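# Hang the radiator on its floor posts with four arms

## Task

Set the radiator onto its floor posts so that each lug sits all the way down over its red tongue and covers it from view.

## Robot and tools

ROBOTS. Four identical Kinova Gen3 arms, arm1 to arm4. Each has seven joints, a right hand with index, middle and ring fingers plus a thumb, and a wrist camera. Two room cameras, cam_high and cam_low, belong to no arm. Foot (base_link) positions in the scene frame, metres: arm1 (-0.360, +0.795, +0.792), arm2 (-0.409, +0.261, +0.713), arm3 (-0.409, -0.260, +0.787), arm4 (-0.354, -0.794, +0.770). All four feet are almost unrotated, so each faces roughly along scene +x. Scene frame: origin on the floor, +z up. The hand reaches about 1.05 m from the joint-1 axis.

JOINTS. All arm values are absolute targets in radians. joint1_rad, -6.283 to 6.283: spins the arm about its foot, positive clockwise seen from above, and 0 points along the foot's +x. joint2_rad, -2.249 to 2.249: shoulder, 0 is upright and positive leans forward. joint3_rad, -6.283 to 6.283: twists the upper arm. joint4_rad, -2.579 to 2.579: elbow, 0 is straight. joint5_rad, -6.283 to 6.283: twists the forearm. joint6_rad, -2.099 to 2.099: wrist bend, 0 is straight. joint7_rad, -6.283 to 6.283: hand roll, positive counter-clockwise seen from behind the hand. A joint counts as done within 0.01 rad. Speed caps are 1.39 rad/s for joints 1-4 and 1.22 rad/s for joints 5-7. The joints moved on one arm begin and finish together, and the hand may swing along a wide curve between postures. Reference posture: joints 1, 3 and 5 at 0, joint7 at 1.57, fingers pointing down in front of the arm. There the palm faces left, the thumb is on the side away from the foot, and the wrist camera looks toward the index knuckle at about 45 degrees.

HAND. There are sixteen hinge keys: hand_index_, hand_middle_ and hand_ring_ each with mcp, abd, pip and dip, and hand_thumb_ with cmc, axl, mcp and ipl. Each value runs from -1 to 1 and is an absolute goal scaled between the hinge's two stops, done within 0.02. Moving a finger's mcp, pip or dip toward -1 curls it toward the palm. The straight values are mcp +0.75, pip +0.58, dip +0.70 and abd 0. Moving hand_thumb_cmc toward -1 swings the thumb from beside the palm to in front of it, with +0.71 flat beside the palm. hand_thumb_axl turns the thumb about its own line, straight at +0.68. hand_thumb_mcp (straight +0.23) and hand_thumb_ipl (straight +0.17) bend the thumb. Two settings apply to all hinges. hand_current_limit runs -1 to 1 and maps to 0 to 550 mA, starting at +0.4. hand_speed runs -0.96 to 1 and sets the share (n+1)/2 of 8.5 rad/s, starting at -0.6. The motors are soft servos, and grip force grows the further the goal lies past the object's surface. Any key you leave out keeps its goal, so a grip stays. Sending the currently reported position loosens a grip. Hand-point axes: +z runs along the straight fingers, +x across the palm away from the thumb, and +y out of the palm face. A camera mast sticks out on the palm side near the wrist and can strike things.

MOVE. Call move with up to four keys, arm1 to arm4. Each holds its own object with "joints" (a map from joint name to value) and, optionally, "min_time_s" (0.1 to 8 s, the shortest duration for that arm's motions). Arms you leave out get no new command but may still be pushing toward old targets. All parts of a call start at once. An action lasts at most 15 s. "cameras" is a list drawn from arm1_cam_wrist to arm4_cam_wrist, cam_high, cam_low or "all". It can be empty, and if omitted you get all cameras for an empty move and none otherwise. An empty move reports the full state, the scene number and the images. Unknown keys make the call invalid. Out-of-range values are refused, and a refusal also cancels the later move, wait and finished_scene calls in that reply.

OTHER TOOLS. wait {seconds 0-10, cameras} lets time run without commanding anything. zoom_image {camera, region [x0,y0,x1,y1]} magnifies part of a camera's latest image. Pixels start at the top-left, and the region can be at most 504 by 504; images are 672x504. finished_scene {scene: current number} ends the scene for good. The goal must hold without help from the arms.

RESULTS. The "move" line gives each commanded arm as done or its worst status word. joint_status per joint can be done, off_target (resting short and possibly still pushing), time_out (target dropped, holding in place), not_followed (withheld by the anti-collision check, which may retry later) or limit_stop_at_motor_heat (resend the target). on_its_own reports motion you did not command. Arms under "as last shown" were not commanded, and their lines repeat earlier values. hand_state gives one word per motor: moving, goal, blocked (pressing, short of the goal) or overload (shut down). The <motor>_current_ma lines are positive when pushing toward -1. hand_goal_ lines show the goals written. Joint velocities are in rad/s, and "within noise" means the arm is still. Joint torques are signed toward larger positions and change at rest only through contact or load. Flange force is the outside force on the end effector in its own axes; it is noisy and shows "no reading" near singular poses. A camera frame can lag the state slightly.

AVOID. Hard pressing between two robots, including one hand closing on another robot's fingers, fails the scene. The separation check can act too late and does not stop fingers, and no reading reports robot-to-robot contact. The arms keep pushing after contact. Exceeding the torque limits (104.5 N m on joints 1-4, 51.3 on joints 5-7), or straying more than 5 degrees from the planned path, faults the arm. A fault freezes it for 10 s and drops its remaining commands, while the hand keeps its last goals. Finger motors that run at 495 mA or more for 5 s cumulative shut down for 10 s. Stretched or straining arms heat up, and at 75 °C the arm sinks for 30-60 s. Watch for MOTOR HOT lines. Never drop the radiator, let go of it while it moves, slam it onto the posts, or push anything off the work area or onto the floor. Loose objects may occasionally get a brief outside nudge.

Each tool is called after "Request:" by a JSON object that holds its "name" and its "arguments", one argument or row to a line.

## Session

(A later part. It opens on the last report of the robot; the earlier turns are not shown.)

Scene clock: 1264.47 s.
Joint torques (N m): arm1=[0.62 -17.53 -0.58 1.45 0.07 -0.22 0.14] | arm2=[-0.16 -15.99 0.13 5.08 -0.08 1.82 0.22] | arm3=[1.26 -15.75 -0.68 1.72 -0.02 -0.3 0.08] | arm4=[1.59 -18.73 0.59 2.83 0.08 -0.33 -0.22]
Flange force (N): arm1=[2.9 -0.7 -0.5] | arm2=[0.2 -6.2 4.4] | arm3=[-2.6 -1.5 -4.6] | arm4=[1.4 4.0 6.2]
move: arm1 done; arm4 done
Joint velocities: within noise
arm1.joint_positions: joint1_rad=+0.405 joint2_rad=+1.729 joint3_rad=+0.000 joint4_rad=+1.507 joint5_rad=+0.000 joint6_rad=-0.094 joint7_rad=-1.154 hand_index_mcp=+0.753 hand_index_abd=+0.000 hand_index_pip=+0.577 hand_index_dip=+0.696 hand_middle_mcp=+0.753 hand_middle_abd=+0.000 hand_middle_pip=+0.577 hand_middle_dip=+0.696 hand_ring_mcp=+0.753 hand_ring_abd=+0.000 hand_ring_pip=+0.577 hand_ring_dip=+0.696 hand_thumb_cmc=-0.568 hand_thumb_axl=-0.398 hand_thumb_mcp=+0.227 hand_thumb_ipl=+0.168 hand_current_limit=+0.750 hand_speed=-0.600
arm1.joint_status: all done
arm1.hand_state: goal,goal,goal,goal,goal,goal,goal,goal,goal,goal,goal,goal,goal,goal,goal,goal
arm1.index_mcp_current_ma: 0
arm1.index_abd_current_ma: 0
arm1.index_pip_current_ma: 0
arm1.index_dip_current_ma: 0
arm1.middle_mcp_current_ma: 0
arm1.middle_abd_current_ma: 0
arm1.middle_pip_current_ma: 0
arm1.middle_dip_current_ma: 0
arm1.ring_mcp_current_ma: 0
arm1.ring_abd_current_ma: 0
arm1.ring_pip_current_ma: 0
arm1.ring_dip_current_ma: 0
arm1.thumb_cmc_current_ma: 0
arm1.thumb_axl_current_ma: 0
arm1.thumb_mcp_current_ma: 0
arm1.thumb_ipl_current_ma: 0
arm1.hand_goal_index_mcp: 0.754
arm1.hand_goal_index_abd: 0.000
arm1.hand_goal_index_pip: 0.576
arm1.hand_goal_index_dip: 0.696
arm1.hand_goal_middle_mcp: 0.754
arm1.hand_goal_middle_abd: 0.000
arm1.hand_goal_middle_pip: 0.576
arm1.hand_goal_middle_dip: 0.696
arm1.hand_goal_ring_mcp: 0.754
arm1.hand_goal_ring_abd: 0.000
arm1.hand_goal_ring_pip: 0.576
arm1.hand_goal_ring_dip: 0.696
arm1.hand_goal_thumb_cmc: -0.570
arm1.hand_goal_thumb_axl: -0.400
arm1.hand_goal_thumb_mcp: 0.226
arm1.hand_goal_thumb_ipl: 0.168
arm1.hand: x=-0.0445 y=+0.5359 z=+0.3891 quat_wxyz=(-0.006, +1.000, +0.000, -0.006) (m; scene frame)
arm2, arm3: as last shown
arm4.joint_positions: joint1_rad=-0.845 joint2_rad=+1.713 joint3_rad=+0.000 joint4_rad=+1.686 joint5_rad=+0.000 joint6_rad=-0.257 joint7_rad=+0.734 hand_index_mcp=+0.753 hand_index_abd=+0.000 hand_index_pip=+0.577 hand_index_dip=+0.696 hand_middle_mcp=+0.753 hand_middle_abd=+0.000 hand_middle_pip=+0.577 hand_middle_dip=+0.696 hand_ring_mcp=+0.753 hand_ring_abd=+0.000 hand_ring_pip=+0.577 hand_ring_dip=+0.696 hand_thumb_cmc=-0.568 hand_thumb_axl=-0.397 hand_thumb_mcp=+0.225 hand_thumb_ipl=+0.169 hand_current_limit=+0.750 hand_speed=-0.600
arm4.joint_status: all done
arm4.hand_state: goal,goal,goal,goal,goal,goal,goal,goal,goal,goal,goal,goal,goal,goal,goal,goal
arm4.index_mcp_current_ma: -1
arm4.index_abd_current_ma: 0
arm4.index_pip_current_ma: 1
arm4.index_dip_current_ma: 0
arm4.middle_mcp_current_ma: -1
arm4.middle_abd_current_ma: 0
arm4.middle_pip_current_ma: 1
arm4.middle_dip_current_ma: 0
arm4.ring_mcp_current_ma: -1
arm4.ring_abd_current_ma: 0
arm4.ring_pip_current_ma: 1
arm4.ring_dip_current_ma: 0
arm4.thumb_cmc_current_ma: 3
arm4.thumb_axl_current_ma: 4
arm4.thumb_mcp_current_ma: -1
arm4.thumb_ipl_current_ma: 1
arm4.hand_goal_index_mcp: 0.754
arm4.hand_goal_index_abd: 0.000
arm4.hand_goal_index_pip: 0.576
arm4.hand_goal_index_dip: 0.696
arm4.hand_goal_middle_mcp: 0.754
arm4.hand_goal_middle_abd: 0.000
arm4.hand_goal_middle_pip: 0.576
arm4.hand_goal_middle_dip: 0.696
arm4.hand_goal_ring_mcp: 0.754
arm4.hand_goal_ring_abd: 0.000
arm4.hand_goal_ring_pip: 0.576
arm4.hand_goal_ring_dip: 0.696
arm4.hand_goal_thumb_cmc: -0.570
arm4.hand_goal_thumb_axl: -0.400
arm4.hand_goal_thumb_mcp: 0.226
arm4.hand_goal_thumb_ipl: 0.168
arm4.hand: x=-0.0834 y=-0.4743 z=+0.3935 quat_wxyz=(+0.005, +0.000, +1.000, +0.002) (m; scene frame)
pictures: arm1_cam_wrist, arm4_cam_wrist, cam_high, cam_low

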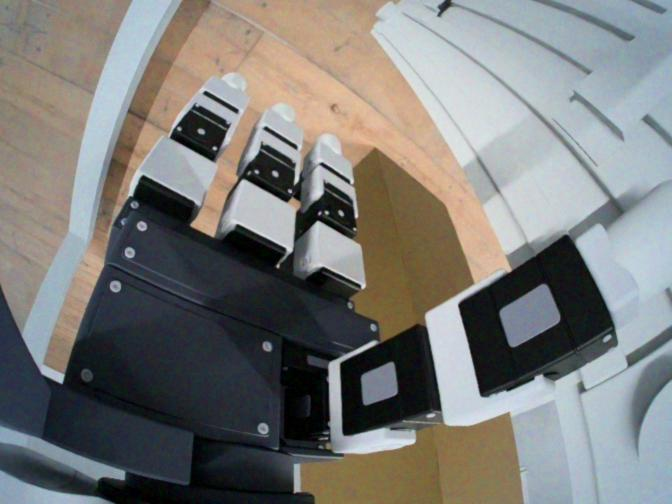

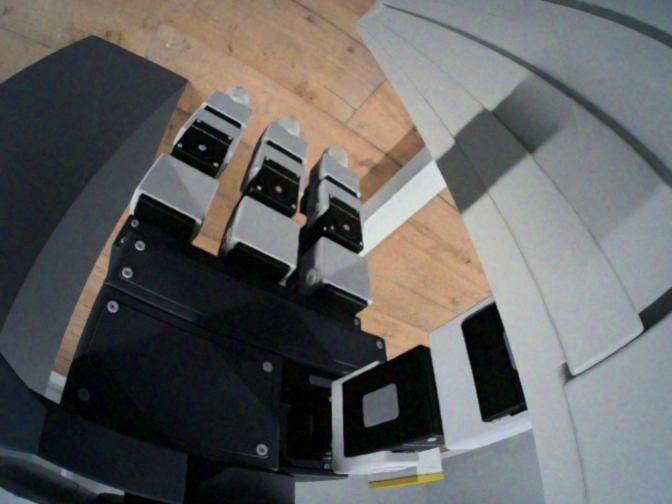

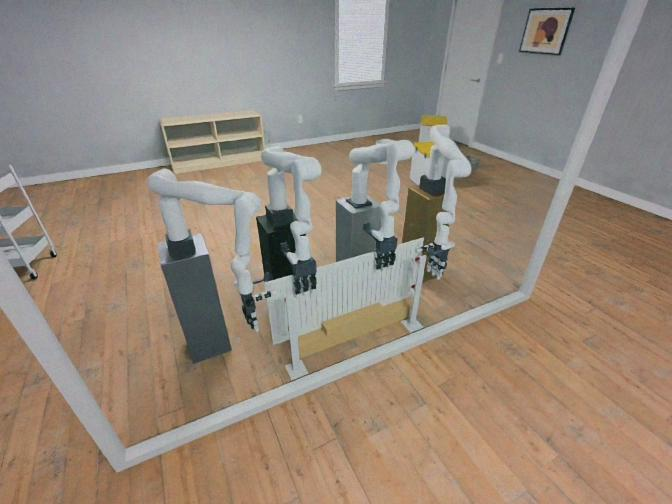

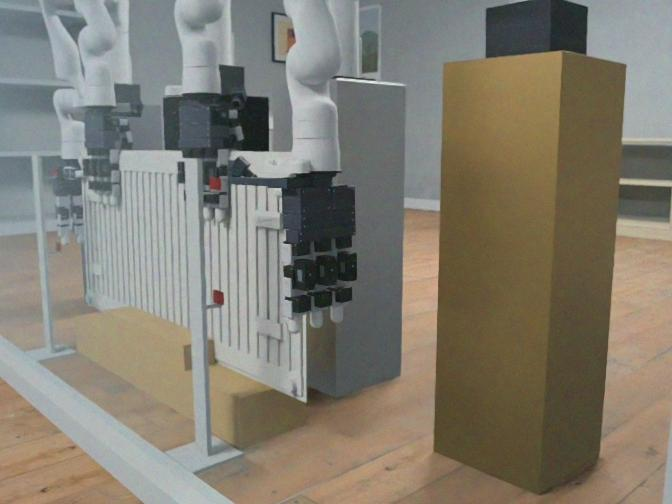

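Request:
{"name": "move", "arguments": {
  "arm1": {"joints":{"joint2_rad":1.7144,"joint4_rad":1.5243,"joint6_rad":-0.0971},"min_time_s":1},
  "arm4": {"joints":{"joint2_rad":1.6988,"joint4_rad":1.7016,"joint6_rad":-0.2588},"min_time_s":1},
  "cameras": []
}}

Request:
{"name": "move", "arguments": {
  "arm1": {"joints":{"joint2_rad":1.7073,"joint4_rad":1.5328,"joint6_rad":-0.0985},"min_time_s":1},
  "arm4": {"joints":{"joint2_rad":1.6917,"joint4_rad":1.7096,"joint6_rad":-0.2598},"min_time_s":1},
  "cameras": []
}}

Scene clock: 1274.87 s.
Joint torques (N m): arm1=[0.62 -17.49 -0.58 1.48 0.09 -0.2 0.16] | arm2=[-0.22 -15.9 0.12 5.11 -0.06 1.86 0.2] | arm3=[1.27 -15.77 -0.72 1.68 -0.04 -0.32 0.09] | arm4=[1.63 -18.76 0.65 2.82 0.06 -0.36 -0.22]
Flange force (N): arm1=[2.9 -0.7 -0.7] | arm2=[0.4 -6.2 4.3] | arm3=[-2.6 -1.4 -4.6] | arm4=[1.4 4.1 6.1]
move: arm1 done; arm4 done
Joint velocities: within noise
arm1.joint_positions: joint1_rad=+0.405 joint2_rad=+1.714 joint3_rad=+0.000 joint4_rad=+1.524 joint5_rad=+0.000 joint6_rad=-0.097 joint7_rad=-1.154 hand_index_mcp=+0.753 hand_index_abd=+0.000 hand_index_pip=+0.577 hand_index_dip=+0.696 hand_middle_mcp=+0.753 hand_middle_abd=+0.000 hand_middle_pip=+0.577 hand_middle_dip=+0.696 hand_ring_mcp=+0.753 hand_ring_abd=+0.000 hand_ring_pip=+0.577 hand_ring_dip=+0.696 hand_thumb_cmc=-0.568 hand_thumb_axl=-0.398 hand_thumb_mcp=+0.227 hand_thumb_ipl=+0.168 hand_current_limit=+0.750 hand_speed=-0.600
arm1.joint_status: all done
arm1.hand_state: goal,goal,goal,goal,goal,goal,goal,goal,goal,goal,goal,goal,goal,goal,goal,goal
arm1.index_mcp_current_ma: 0
arm1.index_abd_current_ma: 0
arm1.index_pip_current_ma: 0
arm1.index_dip_current_ma: 0
arm1.middle_mcp_current_ma: 0
arm1.middle_abd_current_ma: 0
arm1.middle_pip_current_ma: 0
arm1.middle_dip_current_ma: 0
arm1.ring_mcp_current_ma: 0
arm1.ring_abd_current_ma: 0
arm1.ring_pip_current_ma: 0
arm1.ring_dip_current_ma: 0
arm1.thumb_cmc_current_ma: 0
arm1.thumb_axl_current_ma: 0
arm1.thumb_mcp_current_ma: 0
arm1.thumb_ipl_current_ma: 0
arm1.hand_goal_index_mcp: 0.754
arm1.hand_goal_index_abd: 0.000
arm1.hand_goal_index_pip: 0.576
arm1.hand_goal_index_dip: 0.696
arm1.hand_goal_middle_mcp: 0.754
arm1.hand_goal_middle_abd: 0.000
arm1.hand_goal_middle_pip: 0.576
arm1.hand_goal_middle_dip: 0.696
arm1.hand_goal_ring_mcp: 0.754
arm1.hand_goal_ring_abd: 0.000
arm1.hand_goal_ring_pip: 0.576
arm1.hand_goal_ring_dip: 0.696
arm1.hand_goal_thumb_cmc: -0.570
arm1.hand_goal_thumb_axl: -0.400
arm1.hand_goal_thumb_mcp: 0.226
arm1.hand_goal_thumb_ipl: 0.168
arm1.hand: x=-0.0444 y=+0.5358 z=+0.3951 quat_wxyz=(-0.006, +1.000, +0.000, -0.006) (m; scene frame)
arm2, arm3: as last shown
arm4.joint_positions: joint1_rad=-0.845 joint2_rad=+1.699 joint3_rad=+0.000 joint4_rad=+1.702 joint5_rad=+0.000 joint6_rad=-0.259 joint7_rad=+0.734 hand_index_mcp=+0.753 hand_index_abd=+0.000 hand_index_pip=+0.577 hand_index_dip=+0.696 hand_middle_mcp=+0.753 hand_middle_abd=+0.000 hand_middle_pip=+0.577 hand_middle_dip=+0.696 hand_ring_mcp=+0.753 hand_ring_abd=+0.000 hand_ring_pip=+0.577 hand_ring_dip=+0.696 hand_thumb_cmc=-0.568 hand_thumb_axl=-0.397 hand_thumb_mcp=+0.225 hand_thumb_ipl=+0.169 hand_current_limit=+0.750 hand_speed=-0.600
arm4.joint_status: all done
arm4.hand_state: goal,goal,goal,goal,goal,goal,goal,goal,goal,goal,goal,goal,goal,goal,goal,goal
arm4.index_mcp_current_ma: -1
arm4.index_abd_current_ma: 0
arm4.index_pip_current_ma: 1
arm4.index_dip_current_ma: 0
arm4.middle_mcp_current_ma: -1
arm4.middle_abd_current_ma: 0
arm4.middle_pip_current_ma: 1
arm4.middle_dip_current_ma: 0
arm4.ring_mcp_current_ma: -1
arm4.ring_abd_current_ma: 0
arm4.ring_pip_current_ma: 1
arm4.ring_dip_current_ma: 0
arm4.thumb_cmc_current_ma: 3
arm4.thumb_axl_current_ma: 4
arm4.thumb_mcp_current_ma: -1
arm4.thumb_ipl_current_ma: 1
arm4.hand_goal_index_mcp: 0.754
arm4.hand_goal_index_abd: 0.000
arm4.hand_goal_index_pip: 0.576
arm4.hand_goal_index_dip: 0.696
arm4.hand_goal_middle_mcp: 0.754
arm4.hand_goal_middle_abd: 0.000
arm4.hand_goal_middle_pip: 0.576
arm4.hand_goal_middle_dip: 0.696
arm4.hand_goal_ring_mcp: 0.754
arm4.hand_goal_ring_abd: 0.000
arm4.hand_goal_ring_pip: 0.576
arm4.hand_goal_ring_dip: 0.696
arm4.hand_goal_thumb_cmc: -0.570
arm4.hand_goal_thumb_axl: -0.400
arm4.hand_goal_thumb_mcp: 0.226
arm4.hand_goal_thumb_ipl: 0.168
arm4.hand: x=-0.0833 y=-0.4742 z=+0.3996 quat_wxyz=(+0.005, +0.000, +1.000, +0.002) (m; scene frame)
pictures: none
No camera images: "cameras" was empty.

Scene clock: 1276.17 s.
Joint torques (N m): arm1=[0.6 -17.55 -0.53 1.5 0.07 -0.21 0.13] | arm2=[-0.2 -15.93 0.1 5.09 -0.08 1.82 0.22] | arm3=[1.25 -15.83 -0.73 1.57 -0.06 -0.3 0.1] | arm4=[1.62 -18.79 0.64 2.86 0.08 -0.36 -0.24]
Flange force (N): arm1=[3.0 -0.6 -0.5] | arm2=[0.3 -6.3 4.3] | arm3=[-2.5 -1.0 -4.7] | arm4=[1.4 4.2 6.3]
move: arm1 done; arm4 done
Joint velocities: within noise
arm1.joint_positions: joint1_rad=+0.405 joint2_rad=+1.707 joint3_rad=+0.000 joint4_rad=+1.533 joint5_rad=+0.000 joint6_rad=-0.099 joint7_rad=-1.154 hand_index_mcp=+0.753 hand_index_abd=+0.000 hand_index_pip=+0.577 hand_index_dip=+0.696 hand_middle_mcp=+0.753 hand_middle_abd=+0.000 hand_middle_pip=+0.577 hand_middle_dip=+0.696 hand_ring_mcp=+0.753 hand_ring_abd=+0.000 hand_ring_pip=+0.577 hand_ring_dip=+0.696 hand_thumb_cmc=-0.568 hand_thumb_axl=-0.398 hand_thumb_mcp=+0.227 hand_thumb_ipl=+0.168 hand_current_limit=+0.750 hand_speed=-0.600
arm1.joint_status: all done
arm1.hand_state: goal,goal,goal,goal,goal,goal,goal,goal,goal,goal,goal,goal,goal,goal,goal,goal
arm1.index_mcp_current_ma: 0
arm1.index_abd_current_ma: 0
arm1.index_pip_current_ma: 0
arm1.index_dip_current_ma: 0
arm1.middle_mcp_current_ma: 0
arm1.middle_abd_current_ma: 0
arm1.middle_pip_current_ma: 0
arm1.middle_dip_current_ma: 0
arm1.ring_mcp_current_ma: 0
arm1.ring_abd_current_ma: 0
arm1.ring_pip_current_ma: 0
arm1.ring_dip_current_ma: 0
arm1.thumb_cmc_current_ma: 0
arm1.thumb_axl_current_ma: 0
arm1.thumb_mcp_current_ma: 0
arm1.thumb_ipl_current_ma: 0
arm1.hand_goal_index_mcp: 0.754
arm1.hand_goal_index_abd: 0.000
arm1.hand_goal_index_pip: 0.576
arm1.hand_goal_index_dip: 0.696
arm1.hand_goal_middle_mcp: 0.754
arm1.hand_goal_middle_abd: 0.000
arm1.hand_goal_middle_pip: 0.576
arm1.hand_goal_middle_dip: 0.696
arm1.hand_goal_ring_mcp: 0.754
arm1.hand_goal_ring_abd: 0.000
arm1.hand_goal_ring_pip: 0.576
arm1.hand_goal_ring_dip: 0.696
arm1.hand_goal_thumb_cmc: -0.570
arm1.hand_goal_thumb_axl: -0.400
arm1.hand_goal_thumb_mcp: 0.226
arm1.hand_goal_thumb_ipl: 0.168
arm1.hand: x=-0.0444 y=+0.5357 z=+0.3981 quat_wxyz=(-0.006, +1.000, +0.000, -0.006) (m; scene frame)
arm2, arm3: as last shown
arm4.joint_positions: joint1_rad=-0.845 joint2_rad=+1.692 joint3_rad=+0.000 joint4_rad=+1.710 joint5_rad=+0.000 joint6_rad=-0.260 joint7_rad=+0.734 hand_index_mcp=+0.753 hand_index_abd=+0.000 hand_index_pip=+0.577 hand_index_dip=+0.696 hand_middle_mcp=+0.753 hand_middle_abd=+0.000 hand_middle_pip=+0.577 hand_middle_dip=+0.696 hand_ring_mcp=+0.753 hand_ring_abd=+0.000 hand_ring_pip=+0.577 hand_ring_dip=+0.696 hand_thumb_cmc=-0.568 hand_thumb_axl=-0.397 hand_thumb_mcp=+0.225 hand_thumb_ipl=+0.169 hand_current_limit=+0.750 hand_speed=-0.600
arm4.joint_status: all done
arm4.hand_state: goal,goal,goal,goal,goal,goal,goal,goal,goal,goal,goal,goal,goal,goal,goal,goal
arm4.index_mcp_current_ma: -1
arm4.index_abd_current_ma: 0
arm4.index_pip_current_ma: 1
arm4.index_dip_current_ma: 0
arm4.middle_mcp_current_ma: -1
arm4.middle_abd_current_ma: 0
arm4.middle_pip_current_ma: 1
arm4.middle_dip_current_ma: 0
arm4.ring_mcp_current_ma: -1
arm4.ring_abd_current_ma: 0
arm4.ring_pip_current_ma: 1
arm4.ring_dip_current_ma: 0
arm4.thumb_cmc_current_ma: 3
arm4.thumb_axl_current_ma: 4
arm4.thumb_mcp_current_ma: -1
arm4.thumb_ipl_current_ma: 1
arm4.hand_goal_index_mcp: 0.754
arm4.hand_goal_index_abd: 0.000
arm4.hand_goal_index_pip: 0.576
arm4.hand_goal_index_dip: 0.696
arm4.hand_goal_middle_mcp: 0.754
arm4.hand_goal_middle_abd: 0.000
arm4.hand_goal_middle_pip: 0.576
arm4.hand_goal_middle_dip: 0.696
arm4.hand_goal_ring_mcp: 0.754
arm4.hand_goal_ring_abd: 0.000
arm4.hand_goal_ring_pip: 0.576
arm4.hand_goal_ring_dip: 0.696
arm4.hand_goal_thumb_cmc: -0.570
arm4.hand_goal_thumb_axl: -0.400
arm4.hand_goal_thumb_mcp: 0.226
arm4.hand_goal_thumb_ipl: 0.168
arm4.hand: x=-0.0832 y=-0.4741 z=+0.4026 quat_wxyz=(+0.005, +0.000, +1.000, +0.002) (m; scene frame)
pictures: none
No camera images: "cameras" was empty.

Request:
{"name": "move", "arguments": {
  "arm1": {"joints":{"joint2_rad":1.7002,"joint4_rad":1.5413,"joint6_rad":-0.0999},"min_time_s":1},
  "arm4": {"joints":{"joint2_rad":1.6847,"joint4_rad":1.7177,"joint6_rad":-0.2608},"min_time_s":1},
  "cameras": ["cam_high"]
}}

Request:
{"name": "zoom_image", "arguments": {
  "camera": "cam_high",
  "region": [240, 270, 300, 330]
}}

Request:
{"name": "zoom_image", "arguments": {
  "camera": "cam_high",
  "region": [390, 220, 450, 280]
}}

Scene clock: 1281.63 s.
Joint torques (N m): arm1=[0.63 -17.56 -0.52 1.56 0.08 -0.24 0.14] | arm2=[-0.17 -15.92 0.09 5.07 -0.08 1.87 0.18] | arm3=[1.23 -15.78 -0.79 1.8 -0.05 -0.37 0.05] | arm4=[1.63 -18.76 0.64 2.9 0.1 -0.36 -0.25]
Flange force (N): arm1=[3.2 -0.6 -0.4] | arm2=[0.3 -6.0 4.3] | arm3=[-2.4 -1.9 -4.4] | arm4=[1.3 4.2 6.2]
move: arm1 done; arm4 done
Joint velocities: within noise
arm1.joint_positions: joint1_rad=+0.405 joint2_rad=+1.700 joint3_rad=+0.000 joint4_rad=+1.541 joint5_rad=+0.000 joint6_rad=-0.100 joint7_rad=-1.154 hand_index_mcp=+0.753 hand_index_abd=+0.000 hand_index_pip=+0.577 hand_index_dip=+0.696 hand_middle_mcp=+0.753 hand_middle_abd=+0.000 hand_middle_pip=+0.577 hand_middle_dip=+0.696 hand_ring_mcp=+0.753 hand_ring_abd=+0.000 hand_ring_pip=+0.577 hand_ring_dip=+0.696 hand_thumb_cmc=-0.568 hand_thumb_axl=-0.398 hand_thumb_mcp=+0.227 hand_thumb_ipl=+0.168 hand_current_limit=+0.750 hand_speed=-0.600
arm1.joint_status: all done
arm1.hand_state: goal,goal,goal,goal,goal,goal,goal,goal,goal,goal,goal,goal,goal,goal,goal,goal
arm1.index_mcp_current_ma: 0
arm1.index_abd_current_ma: 0
arm1.index_pip_current_ma: 0
arm1.index_dip_current_ma: 0
arm1.middle_mcp_current_ma: 0
arm1.middle_abd_current_ma: 0
arm1.middle_pip_current_ma: 0
arm1.middle_dip_current_ma: 0
arm1.ring_mcp_current_ma: 0
arm1.ring_abd_current_ma: 0
arm1.ring_pip_current_ma: 0
arm1.ring_dip_current_ma: 0
arm1.thumb_cmc_current_ma: 0
arm1.thumb_axl_current_ma: 0
arm1.thumb_mcp_current_ma: 0
arm1.thumb_ipl_current_ma: 0
arm1.hand_goal_index_mcp: 0.754
arm1.hand_goal_index_abd: 0.000
arm1.hand_goal_index_pip: 0.576
arm1.hand_goal_index_dip: 0.696
arm1.hand_goal_middle_mcp: 0.754
arm1.hand_goal_middle_abd: 0.000
arm1.hand_goal_middle_pip: 0.576
arm1.hand_goal_middle_dip: 0.696
arm1.hand_goal_ring_mcp: 0.754
arm1.hand_goal_ring_abd: 0.000
arm1.hand_goal_ring_pip: 0.576
arm1.hand_goal_ring_dip: 0.696
arm1.hand_goal_thumb_cmc: -0.570
arm1.hand_goal_thumb_axl: -0.400
arm1.hand_goal_thumb_mcp: 0.226
arm1.hand_goal_thumb_ipl: 0.168
arm1.hand: x=-0.0444 y=+0.5357 z=+0.4011 quat_wxyz=(-0.006, +1.000, +0.000, -0.006) (m; scene frame)
arm2, arm3: as last shown
arm4.joint_positions: joint1_rad=-0.845 joint2_rad=+1.685 joint3_rad=+0.000 joint4_rad=+1.718 joint5_rad=+0.000 joint6_rad=-0.261 joint7_rad=+0.734 hand_index_mcp=+0.753 hand_index_abd=+0.000 hand_index_pip=+0.577 hand_index_dip=+0.696 hand_middle_mcp=+0.753 hand_middle_abd=+0.000 hand_middle_pip=+0.577 hand_middle_dip=+0.696 hand_ring_mcp=+0.753 hand_ring_abd=+0.000 hand_ring_pip=+0.577 hand_ring_dip=+0.696 hand_thumb_cmc=-0.568 hand_thumb_axl=-0.397 hand_thumb_mcp=+0.225 hand_thumb_ipl=+0.169 hand_current_limit=+0.750 hand_speed=-0.600
arm4.joint_status: all done
arm4.hand_state: goal,goal,goal,goal,goal,goal,goal,goal,goal,goal,goal,goal,goal,goal,goal,goal
arm4.index_mcp_current_ma: -1
arm4.index_abd_current_ma: 0
arm4.index_pip_current_ma: 1
arm4.index_dip_current_ma: 0
arm4.middle_mcp_current_ma: -1
arm4.middle_abd_current_ma: 0
arm4.middle_pip_current_ma: 1
arm4.middle_dip_current_ma: 0
arm4.ring_mcp_current_ma: -1
arm4.ring_abd_current_ma: 0
arm4.ring_pip_current_ma: 1
arm4.ring_dip_current_ma: 0
arm4.thumb_cmc_current_ma: 3
arm4.thumb_axl_current_ma: 4
arm4.thumb_mcp_current_ma: -1
arm4.thumb_ipl_current_ma: 1
arm4.hand_goal_index_mcp: 0.754
arm4.hand_goal_index_abd: 0.000
arm4.hand_goal_index_pip: 0.576
arm4.hand_goal_index_dip: 0.696
arm4.hand_goal_middle_mcp: 0.754
arm4.hand_goal_middle_abd: 0.000
arm4.hand_goal_middle_pip: 0.576
arm4.hand_goal_middle_dip: 0.696
arm4.hand_goal_ring_mcp: 0.754
arm4.hand_goal_ring_abd: 0.000
arm4.hand_goal_ring_pip: 0.576
arm4.hand_goal_ring_dip: 0.696
arm4.hand_goal_thumb_cmc: -0.570
arm4.hand_goal_thumb_axl: -0.400
arm4.hand_goal_thumb_mcp: 0.226
arm4.hand_goal_thumb_ipl: 0.168
arm4.hand: x=-0.0833 y=-0.4742 z=+0.4056 quat_wxyz=(+0.005, +0.000, +1.000, +0.002) (m; scene frame)
pictures: cam_high

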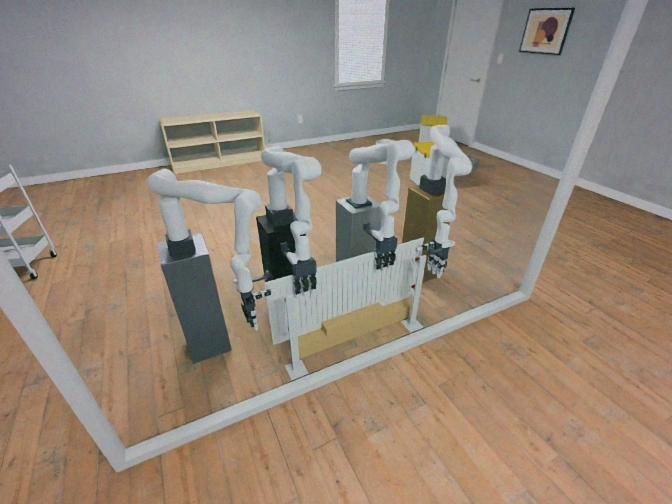

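Scaled by 8.400 from the camera's 672x504 image, which has a finer 960x720 frame.

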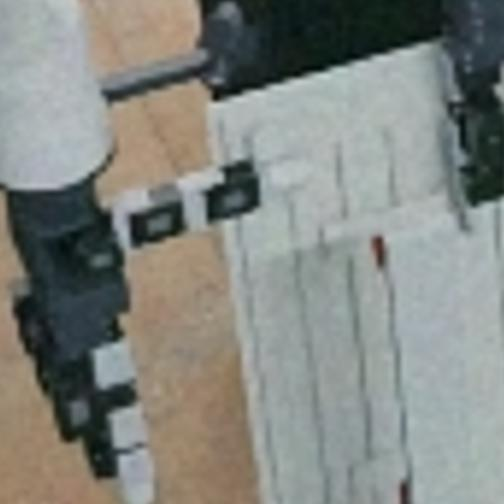

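Scaled by 8.400 from the camera's 672x504 image, which has a finer 960x720 frame.

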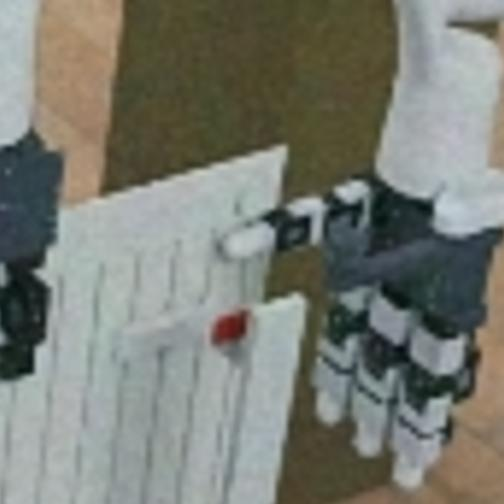

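Request:
{"name": "move", "arguments": {
  "arm1": {"joints":{"joint2_rad":1.6931,"joint4_rad":1.5498,"joint6_rad":-0.1013},"min_time_s":1},
  "arm4": {"joints":{"joint2_rad":1.6777,"joint4_rad":1.7257,"joint6_rad":-0.2618},"min_time_s":1},
  "cameras": []
}}

Request:
{"name": "move", "arguments": {
  "arm1": {"joints":{"joint2_rad":1.6860,"joint4_rad":1.5583,"joint6_rad":-0.1027},"min_time_s":1},
  "arm4": {"joints":{"joint2_rad":1.6706,"joint4_rad":1.7337,"joint6_rad":-0.2627},"min_time_s":1},
  "cameras": ["cam_high"]
}}

Request:
{"name": "zoom_image", "arguments": {
  "camera": "cam_high",
  "region": [240, 270, 300, 330]
}}

Request:
{"name": "zoom_image", "arguments": {
  "camera": "cam_high",
  "region": [390, 220, 450, 280]
}}

Scene clock: 1288.07 s.
Joint torques (N m): arm1=[0.57 -17.53 -0.54 1.56 0.08 -0.19 0.16] | arm2=[-0.17 -15.95 0.09 5.04 -0.07 1.82 0.19] | arm3=[1.29 -15.78 -0.67 1.72 -0.03 -0.36 0.13] | arm4=[1.68 -19.54 0.57 2.87 0.11 -0.56 -0.22]
Flange force (N): arm1=[3.0 -0.5 -0.5] | arm2=[0.3 -6.1 4.3] | arm3=[-2.7 -1.6 -4.6] | arm4=[1.4 4.4 8.0]
move: arm1 done; arm4 done
Joint velocities: within noise
arm1.joint_positions: joint1_rad=+0.405 joint2_rad=+1.693 joint3_rad=+0.000 joint4_rad=+1.550 joint5_rad=+0.000 joint6_rad=-0.101 joint7_rad=-1.154 hand_index_mcp=+0.753 hand_index_abd=+0.000 hand_index_pip=+0.577 hand_index_dip=+0.696 hand_middle_mcp=+0.753 hand_middle_abd=+0.000 hand_middle_pip=+0.577 hand_middle_dip=+0.696 hand_ring_mcp=+0.753 hand_ring_abd=+0.000 hand_ring_pip=+0.577 hand_ring_dip=+0.696 hand_thumb_cmc=-0.568 hand_thumb_axl=-0.398 hand_thumb_mcp=+0.227 hand_thumb_ipl=+0.168 hand_current_limit=+0.750 hand_speed=-0.600
arm1.joint_status: all done
arm1.hand_state: goal,goal,goal,goal,goal,goal,goal,goal,goal,goal,goal,goal,goal,goal,goal,goal
arm1.index_mcp_current_ma: 0
arm1.index_abd_current_ma: 0
arm1.index_pip_current_ma: 0
arm1.index_dip_current_ma: 0
arm1.middle_mcp_current_ma: 0
arm1.middle_abd_current_ma: 0
arm1.middle_pip_current_ma: 0
arm1.middle_dip_current_ma: 0
arm1.ring_mcp_current_ma: 0
arm1.ring_abd_current_ma: 0
arm1.ring_pip_current_ma: 0
arm1.ring_dip_current_ma: 0
arm1.thumb_cmc_current_ma: 0
arm1.thumb_axl_current_ma: 0
arm1.thumb_mcp_current_ma: 0
arm1.thumb_ipl_current_ma: 0
arm1.hand_goal_index_mcp: 0.754
arm1.hand_goal_index_abd: 0.000
arm1.hand_goal_index_pip: 0.576
arm1.hand_goal_index_dip: 0.696
arm1.hand_goal_middle_mcp: 0.754
arm1.hand_goal_middle_abd: 0.000
arm1.hand_goal_middle_pip: 0.576
arm1.hand_goal_middle_dip: 0.696
arm1.hand_goal_ring_mcp: 0.754
arm1.hand_goal_ring_abd: 0.000
arm1.hand_goal_ring_pip: 0.576
arm1.hand_goal_ring_dip: 0.696
arm1.hand_goal_thumb_cmc: -0.570
arm1.hand_goal_thumb_axl: -0.400
arm1.hand_goal_thumb_mcp: 0.226
arm1.hand_goal_thumb_ipl: 0.168
arm1.hand: x=-0.0444 y=+0.5357 z=+0.4041 quat_wxyz=(-0.006, +1.000, +0.000, -0.006) (m; scene frame)
arm2, arm3: as last shown
arm4.joint_positions: joint1_rad=-0.845 joint2_rad=+1.678 joint3_rad=+0.000 joint4_rad=+1.726 joint5_rad=+0.000 joint6_rad=-0.262 joint7_rad=+0.734 hand_index_mcp=+0.753 hand_index_abd=+0.000 hand_index_pip=+0.577 hand_index_dip=+0.696 hand_middle_mcp=+0.753 hand_middle_abd=+0.000 hand_middle_pip=+0.577 hand_middle_dip=+0.696 hand_ring_mcp=+0.753 hand_ring_abd=+0.000 hand_ring_pip=+0.577 hand_ring_dip=+0.696 hand_thumb_cmc=-0.568 hand_thumb_axl=-0.397 hand_thumb_mcp=+0.225 hand_thumb_ipl=+0.169 hand_current_limit=+0.750 hand_speed=-0.600
arm4.joint_status: all done
arm4.hand_state: goal,goal,goal,goal,goal,goal,goal,goal,goal,goal,goal,goal,goal,goal,goal,goal
arm4.index_mcp_current_ma: -1
arm4.index_abd_current_ma: 0
arm4.index_pip_current_ma: 1
arm4.index_dip_current_ma: 0
arm4.middle_mcp_current_ma: -1
arm4.middle_abd_current_ma: 0
arm4.middle_pip_current_ma: 1
arm4.middle_dip_current_ma: 0
arm4.ring_mcp_current_ma: -1
arm4.ring_abd_current_ma: 0
arm4.ring_pip_current_ma: 1
arm4.ring_dip_current_ma: 0
arm4.thumb_cmc_current_ma: 3
arm4.thumb_axl_current_ma: 4
arm4.thumb_mcp_current_ma: -1
arm4.thumb_ipl_current_ma: 1
arm4.hand_goal_index_mcp: 0.754
arm4.hand_goal_index_abd: 0.000
arm4.hand_goal_index_pip: 0.576
arm4.hand_goal_index_dip: 0.696
arm4.hand_goal_middle_mcp: 0.754
arm4.hand_goal_middle_abd: 0.000
arm4.hand_goal_middle_pip: 0.576
arm4.hand_goal_middle_dip: 0.696
arm4.hand_goal_ring_mcp: 0.754
arm4.hand_goal_ring_abd: 0.000
arm4.hand_goal_ring_pip: 0.576
arm4.hand_goal_ring_dip: 0.696
arm4.hand_goal_thumb_cmc: -0.570
arm4.hand_goal_thumb_axl: -0.400
arm4.hand_goal_thumb_mcp: 0.226
arm4.hand_goal_thumb_ipl: 0.168
arm4.hand: x=-0.0833 y=-0.4741 z=+0.4086 quat_wxyz=(+0.005, +0.000, +1.000, +0.002) (m; scene frame)
pictures: none
No camera images: "cameras" was empty.

Scene clock: 1289.37 s.
Joint torques (N m): arm1=[0.59 -17.57 -0.46 1.55 0.06 -0.22 0.11] | arm2=[-0.07 -16.16 0.12 4.85 -0.12 1.71 0.2] | arm3=[1.29 -15.77 -0.69 1.62 -0.02 -0.33 0.15] | arm4=[2.38 -27.32 0.67 3.45 0.23 -2.29 -0.32]
Flange force (N): arm1=[3.0 -0.5 -0.5] | arm2=[0.0 -5.8 4.4] | arm3=[-2.7 -1.2 -4.8] | arm4=[1.2 7.1 28.1]
move: arm1 done; arm4 done
Joint velocities: within noise
arm1.joint_positions: joint1_rad=+0.405 joint2_rad=+1.686 joint3_rad=+0.000 joint4_rad=+1.558 joint5_rad=+0.000 joint6_rad=-0.103 joint7_rad=-1.154 hand_index_mcp=+0.753 hand_index_abd=+0.000 hand_index_pip=+0.577 hand_index_dip=+0.696 hand_middle_mcp=+0.753 hand_middle_abd=+0.000 hand_middle_pip=+0.577 hand_middle_dip=+0.696 hand_ring_mcp=+0.753 hand_ring_abd=+0.000 hand_ring_pip=+0.577 hand_ring_dip=+0.696 hand_thumb_cmc=-0.568 hand_thumb_axl=-0.398 hand_thumb_mcp=+0.227 hand_thumb_ipl=+0.168 hand_current_limit=+0.750 hand_speed=-0.600
arm1.joint_status: all done
arm1.hand_state: goal,goal,goal,goal,goal,goal,goal,goal,goal,goal,goal,goal,goal,goal,goal,goal
arm1.index_mcp_current_ma: 0
arm1.index_abd_current_ma: 0
arm1.index_pip_current_ma: 0
arm1.index_dip_current_ma: 0
arm1.middle_mcp_current_ma: 0
arm1.middle_abd_current_ma: 0
arm1.middle_pip_current_ma: 0
arm1.middle_dip_current_ma: 0
arm1.ring_mcp_current_ma: 0
arm1.ring_abd_current_ma: 0
arm1.ring_pip_current_ma: 0
arm1.ring_dip_current_ma: 0
arm1.thumb_cmc_current_ma: 0
arm1.thumb_axl_current_ma: 0
arm1.thumb_mcp_current_ma: 0
arm1.thumb_ipl_current_ma: 0
arm1.hand_goal_index_mcp: 0.754
arm1.hand_goal_index_abd: 0.000
arm1.hand_goal_index_pip: 0.576
arm1.hand_goal_index_dip: 0.696
arm1.hand_goal_middle_mcp: 0.754
arm1.hand_goal_middle_abd: 0.000
arm1.hand_goal_middle_pip: 0.576
arm1.hand_goal_middle_dip: 0.696
arm1.hand_goal_ring_mcp: 0.754
arm1.hand_goal_ring_abd: 0.000
arm1.hand_goal_ring_pip: 0.576
arm1.hand_goal_ring_dip: 0.696
arm1.hand_goal_thumb_cmc: -0.570
arm1.hand_goal_thumb_axl: -0.400
arm1.hand_goal_thumb_mcp: 0.226
arm1.hand_goal_thumb_ipl: 0.168
arm1.hand: x=-0.0444 y=+0.5357 z=+0.4071 quat_wxyz=(-0.006, +1.000, +0.000, -0.006) (m; scene frame)
arm2.joint_positions: joint1_rad=-0.017 joint2_rad=+1.216 joint3_rad=+0.000 joint4_rad=+2.059 joint5_rad=+0.000 joint6_rad=-0.133 joint7_rad=-3.149 hand_index_mcp=+0.774 hand_index_abd=+0.000 hand_index_pip=+0.579 hand_index_dip=+0.696 hand_middle_mcp=+0.767 hand_middle_abd=+0.000 hand_middle_pip=+0.582 hand_middle_dip=+0.697 hand_ring_mcp=+0.762 hand_ring_abd=+0.000 hand_ring_pip=+0.578 hand_ring_dip=+0.696 hand_thumb_cmc=-0.568 hand_thumb_axl=+0.680 hand_thumb_mcp=-0.626 hand_thumb_ipl=-0.137 hand_current_limit=+0.750 hand_speed=-0.600
arm2.joint_status: not commanded
arm2.hand_state: goal,goal,goal,goal,goal,goal,goal,goal,goal,goal,goal,goal,goal,goal,blocked,goal
arm2.index_mcp_current_ma: 62
arm2.index_abd_current_ma: 0
arm2.index_pip_current_ma: 5
arm2.index_dip_current_ma: 0
arm2.middle_mcp_current_ma: 39
arm2.middle_abd_current_ma: 0
arm2.middle_pip_current_ma: 13
arm2.middle_dip_current_ma: 1
arm2.ring_mcp_current_ma: 22
arm2.ring_abd_current_ma: 0
arm2.ring_pip_current_ma: 4
arm2.ring_dip_current_ma: 0
arm2.thumb_cmc_current_ma: 3
arm2.thumb_axl_current_ma: 4
arm2.thumb_mcp_current_ma: 481
arm2.thumb_ipl_current_ma: 50
arm2.hand_goal_index_mcp: 0.754
arm2.hand_goal_index_abd: 0.000
arm2.hand_goal_index_pip: 0.576
arm2.hand_goal_index_dip: 0.696
arm2.hand_goal_middle_mcp: 0.754
arm2.hand_goal_middle_abd: 0.000
arm2.hand_goal_middle_pip: 0.576
arm2.hand_goal_middle_dip: 0.696
arm2.hand_goal_ring_mcp: 0.754
arm2.hand_goal_ring_abd: 0.000
arm2.hand_goal_ring_pip: 0.576
arm2.hand_goal_ring_dip: 0.696
arm2.hand_goal_thumb_cmc: -0.570
arm2.hand_goal_thumb_axl: 0.678
arm2.hand_goal_thumb_mcp: -0.720
arm2.hand_goal_thumb_ipl: -0.150
arm2.hand: x=-0.1413 y=+0.2639 z=+0.5307 quat_wxyz=(-0.003, +0.707, -0.707, -0.005) (m; scene frame)
arm3.joint_positions: joint1_rad=-0.032 joint2_rad=+1.418 joint3_rad=+0.000 joint4_rad=+1.952 joint5_rad=+0.000 joint6_rad=-0.228 joint7_rad=-3.205 hand_index_mcp=+0.764 hand_index_abd=+0.000 hand_index_pip=+0.580 hand_index_dip=+0.696 hand_middle_mcp=+0.757 hand_middle_abd=+0.000 hand_middle_pip=+0.577 hand_middle_dip=+0.696 hand_ring_mcp=+0.758 hand_ring_abd=+0.000 hand_ring_pip=+0.577 hand_ring_dip=+0.696 hand_thumb_cmc=-0.568 hand_thumb_axl=+0.680 hand_thumb_mcp=-0.623 hand_thumb_ipl=-0.137 hand_current_limit=+0.750 hand_speed=-0.600
arm3.joint_status: not commanded
arm3.hand_state: goal,goal,goal,goal,goal,goal,goal,goal,goal,goal,goal,goal,goal,goal,blocked,goal
arm3.index_mcp_current_ma: 21
arm3.index_abd_current_ma: 0
arm3.index_pip_current_ma: 6
arm3.index_dip_current_ma: 0
arm3.middle_mcp_current_ma: 4
arm3.middle_abd_current_ma: 0
arm3.middle_pip_current_ma: 1
arm3.middle_dip_current_ma: 0
arm3.ring_mcp_current_ma: 5
arm3.ring_abd_current_ma: 0
arm3.ring_pip_current_ma: 2
arm3.ring_dip_current_ma: 0
arm3.thumb_cmc_current_ma: 3
arm3.thumb_axl_current_ma: 3
arm3.thumb_mcp_current_ma: 474
arm3.thumb_ipl_current_ma: 39
arm3.hand_goal_index_mcp: 0.754
arm3.hand_goal_index_abd: 0.000
arm3.hand_goal_index_pip: 0.576
arm3.hand_goal_index_dip: 0.696
arm3.hand_goal_middle_mcp: 0.754
arm3.hand_goal_middle_abd: 0.000
arm3.hand_goal_middle_pip: 0.576
arm3.hand_goal_middle_dip: 0.696
arm3.hand_goal_ring_mcp: 0.754
arm3.hand_goal_ring_abd: 0.000
arm3.hand_goal_ring_pip: 0.576
arm3.hand_goal_ring_dip: 0.696
arm3.hand_goal_thumb_cmc: -0.570
arm3.hand_goal_thumb_axl: 0.678
arm3.hand_goal_thumb_mcp: -0.720
arm3.hand_goal_thumb_ipl: -0.150
arm3.hand: x=-0.1472 y=-0.2415 z=+0.5295 quat_wxyz=(+0.001, +0.707, -0.707, +0.005) (m; scene frame)
arm4.joint_positions: joint1_rad=-0.845 joint2_rad=+1.671 joint3_rad=+0.000 joint4_rad=+1.734 joint5_rad=+0.000 joint6_rad=-0.263 joint7_rad=+0.734 hand_index_mcp=+0.753 hand_index_abd=+0.000 hand_index_pip=+0.577 hand_index_dip=+0.696 hand_middle_mcp=+0.753 hand_middle_abd=+0.000 hand_middle_pip=+0.577 hand_middle_dip=+0.696 hand_ring_mcp=+0.753 hand_ring_abd=+0.000 hand_ring_pip=+0.577 hand_ring_dip=+0.696 hand_thumb_cmc=-0.566 hand_thumb_axl=-0.395 hand_thumb_mcp=+0.226 hand_thumb_ipl=+0.169 hand_current_limit=+0.750 hand_speed=-0.600
arm4.joint_status: all done
arm4.hand_state: goal,goal,goal,goal,goal,goal,goal,goal,goal,goal,goal,goal,goal,goal,goal,goal
arm4.index_mcp_current_ma: -1
arm4.index_abd_current_ma: 0
arm4.index_pip_current_ma: 1
arm4.index_dip_current_ma: 0
arm4.middle_mcp_current_ma: -1
arm4.middle_abd_current_ma: 0
arm4.middle_pip_current_ma: 1
arm4.middle_dip_current_ma: 0
arm4.ring_mcp_current_ma: -1
arm4.ring_abd_current_ma: 0
arm4.ring_pip_current_ma: 1
arm4.ring_dip_current_ma: 0
arm4.thumb_cmc_current_ma: 6
arm4.thumb_axl_current_ma: 8
arm4.thumb_mcp_current_ma: 0
arm4.thumb_ipl_current_ma: 1
arm4.hand_goal_index_mcp: 0.754
arm4.hand_goal_index_abd: 0.000
arm4.hand_goal_index_pip: 0.576
arm4.hand_goal_index_dip: 0.696
arm4.hand_goal_middle_mcp: 0.754
arm4.hand_goal_middle_abd: 0.000
arm4.hand_goal_middle_pip: 0.576
arm4.hand_goal_middle_dip: 0.696
arm4.hand_goal_ring_mcp: 0.754
arm4.hand_goal_ring_abd: 0.000
arm4.hand_goal_ring_pip: 0.576
arm4.hand_goal_ring_dip: 0.696
arm4.hand_goal_thumb_cmc: -0.570
arm4.hand_goal_thumb_axl: -0.400
arm4.hand_goal_thumb_mcp: 0.226
arm4.hand_goal_thumb_ipl: 0.168
arm4.hand: x=-0.0833 y=-0.4741 z=+0.4117 quat_wxyz=(+0.005, +0.000, +1.000, +0.002) (m; scene frame)
pictures: cam_high

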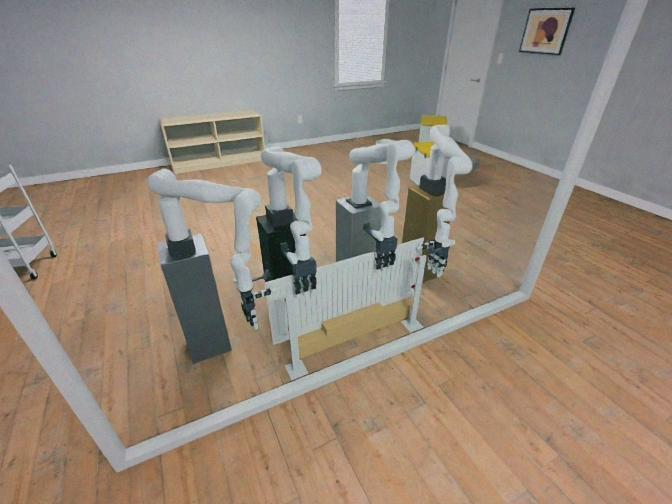

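Scaled by 8.400 from the camera's 672x504 image, which has a finer 960x720 frame.

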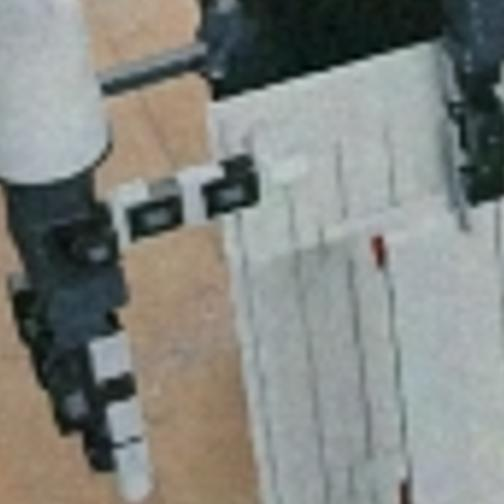

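Scaled by 8.400 from the camera's 672x504 image, which has a finer 960x720 frame.

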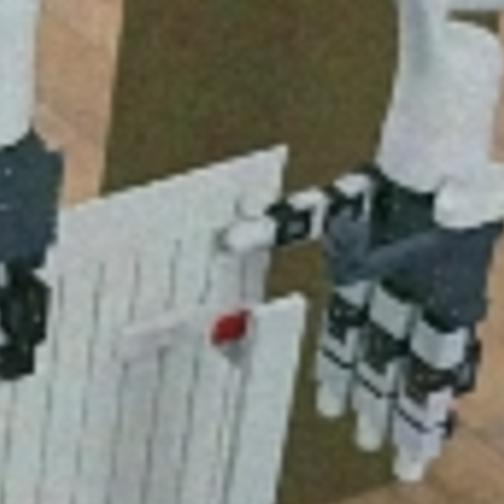

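Request:
{"name": "move", "arguments": {
  "arm1": {"joints":{"joint2_rad":1.6789,"joint4_rad":1.5668,"joint6_rad":-0.1041},"min_time_s":1},
  "cameras": []
}}

Request:
{"name": "move", "arguments": {
  "arm1": {"joints":{"joint2_rad":1.6718,"joint4_rad":1.5753,"joint6_rad":-0.1055},"min_time_s":1},
  "cameras": ["cam_high","cam_low"]
}}

Request:
{"name": "zoom_image", "arguments": {
  "camera": "cam_high",
  "region": [390, 220, 450, 280]
}}

Request:
{"name": "zoom_image", "arguments": {
  "camera": "cam_low",
  "region": [60, 280, 330, 460]
}}

Scene clock: 1294.67 s.
Joint torques (N m): arm1=[0.54 -22.16 1.1 2.03 -0.11 -0.27 0.11] | arm2=[-0.14 -16.21 0.12 4.71 -0.1 1.66 0.18] | arm3=[1.29 -15.73 -0.64 1.68 -0.02 -0.35 0.08] | arm4=[2.38 -27.34 0.65 3.44 0.21 -2.28 -0.3]
Flange force (N): arm1=[3.3 -0.2 11.6] | arm2=[0.2 -5.5 4.3] | arm3=[-2.7 -1.5 -4.7] | arm4=[1.2 7.1 28.2]
move: arm1 done
Joint velocities: within noise
arm1.joint_positions: joint1_rad=+0.405 joint2_rad=+1.679 joint3_rad=+0.000 joint4_rad=+1.567 joint5_rad=+0.000 joint6_rad=-0.104 joint7_rad=-1.154 hand_index_mcp=+0.753 hand_index_abd=+0.000 hand_index_pip=+0.577 hand_index_dip=+0.696 hand_middle_mcp=+0.753 hand_middle_abd=+0.000 hand_middle_pip=+0.577 hand_middle_dip=+0.696 hand_ring_mcp=+0.753 hand_ring_abd=+0.000 hand_ring_pip=+0.577 hand_ring_dip=+0.696 hand_thumb_cmc=-0.571 hand_thumb_axl=-0.411 hand_thumb_mcp=+0.227 hand_thumb_ipl=+0.168 hand_current_limit=+0.750 hand_speed=-0.600
arm1.joint_status: all done
arm1.hand_state: goal,goal,goal,goal,goal,goal,goal,goal,goal,goal,goal,goal,goal,goal,goal,goal
arm1.index_mcp_current_ma: 0
arm1.index_abd_current_ma: 0
arm1.index_pip_current_ma: 0
arm1.index_dip_current_ma: 0
arm1.middle_mcp_current_ma: 0
arm1.middle_abd_current_ma: 0
arm1.middle_pip_current_ma: 0
arm1.middle_dip_current_ma: 0
arm1.ring_mcp_current_ma: 0
arm1.ring_abd_current_ma: 0
arm1.ring_pip_current_ma: 0
arm1.ring_dip_current_ma: 0
arm1.thumb_cmc_current_ma: 0
arm1.thumb_axl_current_ma: -3
arm1.thumb_mcp_current_ma: 0
arm1.thumb_ipl_current_ma: 0
arm1.hand_goal_index_mcp: 0.754
arm1.hand_goal_index_abd: 0.000
arm1.hand_goal_index_pip: 0.576
arm1.hand_goal_index_dip: 0.696
arm1.hand_goal_middle_mcp: 0.754
arm1.hand_goal_middle_abd: 0.000
arm1.hand_goal_middle_pip: 0.576
arm1.hand_goal_middle_dip: 0.696
arm1.hand_goal_ring_mcp: 0.754
arm1.hand_goal_ring_abd: 0.000
arm1.hand_goal_ring_pip: 0.576
arm1.hand_goal_ring_dip: 0.696
arm1.hand_goal_thumb_cmc: -0.570
arm1.hand_goal_thumb_axl: -0.400
arm1.hand_goal_thumb_mcp: 0.226
arm1.hand_goal_thumb_ipl: 0.168
arm1.hand: x=-0.0445 y=+0.5357 z=+0.4101 quat_wxyz=(-0.006, +1.000, +0.000, -0.006) (m; scene frame)
arm2, arm3, arm4: as last shown
pictures: none
No camera images: "cameras" was empty.

Scene clock: 1296.03 s.
Joint torques (N m): arm1=[-0.01 -29.96 3.25 3.25 -0.55 -0.21 -0.07] | arm2=[-0.2 -16.81 0.13 3.42 -0.15 1.03 0.16] | arm3=[1.33 -16.46 -0.63 1.1 -0.08 -0.75 0.02] | arm4=[2.49 -27.37 0.77 3.38 0.18 -2.3 -0.36]
Flange force (N): arm1=[3.7 2.2 33.2] | arm2=[0.3 -3.6 3.3] | arm3=[-2.6 -0.8 -4.3] | arm4=[1.5 7.1 28.1]
move: arm1 done
Joint velocities: within noise
arm1.joint_positions: joint1_rad=+0.405 joint2_rad=+1.672 joint3_rad=+0.000 joint4_rad=+1.575 joint5_rad=+0.000 joint6_rad=-0.106 joint7_rad=-1.154 hand_index_mcp=+0.753 hand_index_abd=+0.000 hand_index_pip=+0.577 hand_index_dip=+0.696 hand_middle_mcp=+0.753 hand_middle_abd=+0.000 hand_middle_pip=+0.577 hand_middle_dip=+0.696 hand_ring_mcp=+0.753 hand_ring_abd=+0.000 hand_ring_pip=+0.577 hand_ring_dip=+0.696 hand_thumb_cmc=-0.588 hand_thumb_axl=-0.444 hand_thumb_mcp=+0.237 hand_thumb_ipl=+0.170 hand_current_limit=+0.750 hand_speed=-0.600
arm1.joint_status: all done
arm1.hand_state: goal,goal,goal,goal,goal,goal,goal,goal,goal,goal,goal,goal,goal,blocked,goal,goal
arm1.index_mcp_current_ma: 0
arm1.index_abd_current_ma: 0
arm1.index_pip_current_ma: 0
arm1.index_dip_current_ma: 0
arm1.middle_mcp_current_ma: 0
arm1.middle_abd_current_ma: 0
arm1.middle_pip_current_ma: 0
arm1.middle_dip_current_ma: 0
arm1.ring_mcp_current_ma: 0
arm1.ring_abd_current_ma: 0
arm1.ring_pip_current_ma: 0
arm1.ring_dip_current_ma: 0
arm1.thumb_cmc_current_ma: -5
arm1.thumb_axl_current_ma: -44
arm1.thumb_mcp_current_ma: 3
arm1.thumb_ipl_current_ma: 0
arm1.hand_goal_index_mcp: 0.754
arm1.hand_goal_index_abd: 0.000
arm1.hand_goal_index_pip: 0.576
arm1.hand_goal_index_dip: 0.696
arm1.hand_goal_middle_mcp: 0.754
arm1.hand_goal_middle_abd: 0.000
arm1.hand_goal_middle_pip: 0.576
arm1.hand_goal_middle_dip: 0.696
arm1.hand_goal_ring_mcp: 0.754
arm1.hand_goal_ring_abd: 0.000
arm1.hand_goal_ring_pip: 0.576
arm1.hand_goal_ring_dip: 0.696
arm1.hand_goal_thumb_cmc: -0.570
arm1.hand_goal_thumb_axl: -0.400
arm1.hand_goal_thumb_mcp: 0.226
arm1.hand_goal_thumb_ipl: 0.168
arm1.hand: x=-0.0446 y=+0.5357 z=+0.4132 quat_wxyz=(-0.006, +1.000, +0.000, -0.006) (m; scene frame)
arm2, arm3, arm4: as last shown
arm3.joint_positions: joint1_rad=-0.032 joint2_rad=+1.418 joint3_rad=+0.000 joint4_rad=+1.952 joint5_rad=+0.000 joint6_rad=-0.228 joint7_rad=-3.205 hand_index_mcp=+0.764 hand_index_abd=+0.000 hand_index_pip=+0.580 hand_index_dip=+0.696 hand_middle_mcp=+0.757 hand_middle_abd=+0.000 hand_middle_pip=+0.577 hand_middle_dip=+0.696 hand_ring_mcp=+0.758 hand_ring_abd=+0.000 hand_ring_pip=+0.577 hand_ring_dip=+0.696 hand_thumb_cmc=-0.568 hand_thumb_axl=+0.680 hand_thumb_mcp=-0.623 hand_thumb_ipl=-0.136 hand_current_limit=+0.750 hand_speed=-0.600
arm3.thumb_ipl_current_ma: 41
arm4.thumb_axl_current_ma: 9
pictures: cam_high, cam_low

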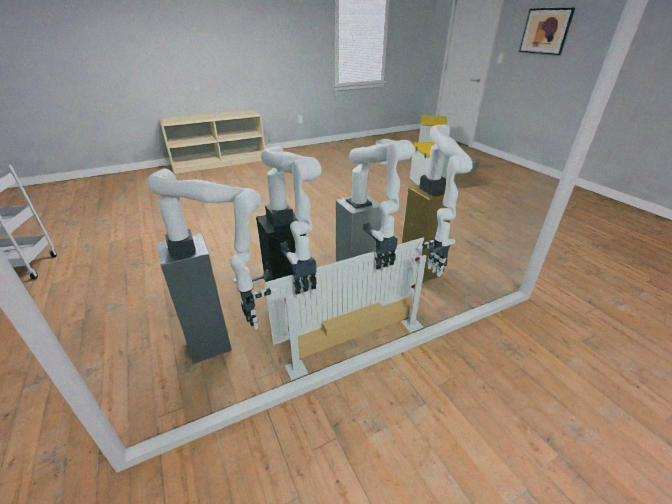

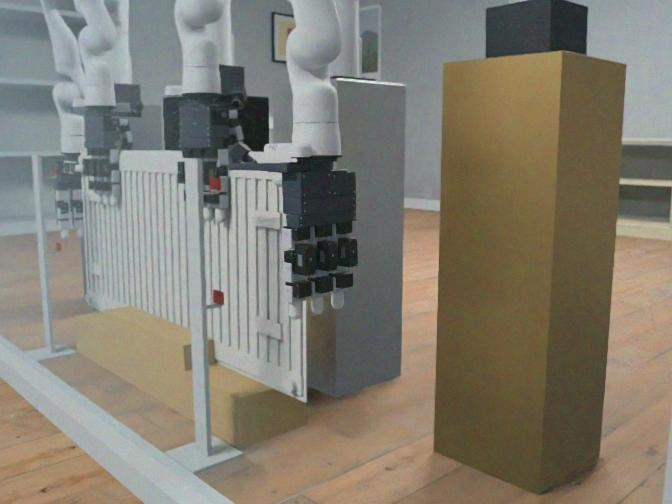

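Scaled by 8.400 from the camera's 672x504 image, which has a finer 960x720 frame.

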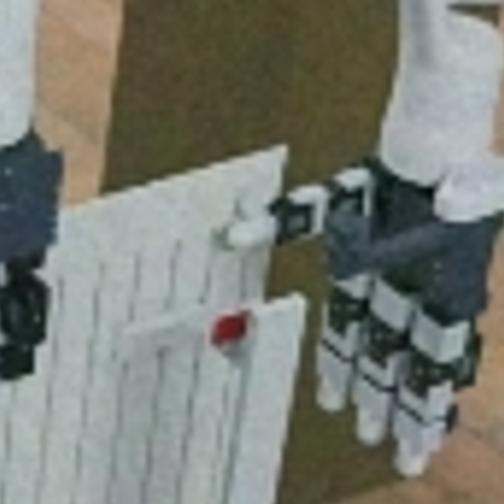

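Scaled by 1.867 from the camera's 672x504 image, which has a finer 960x720 frame.

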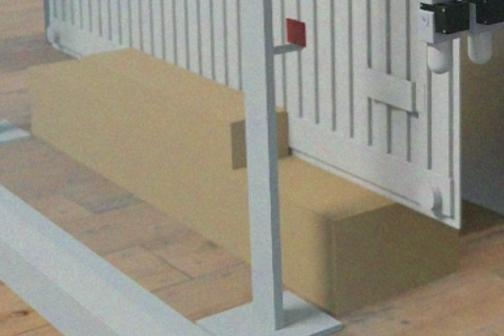

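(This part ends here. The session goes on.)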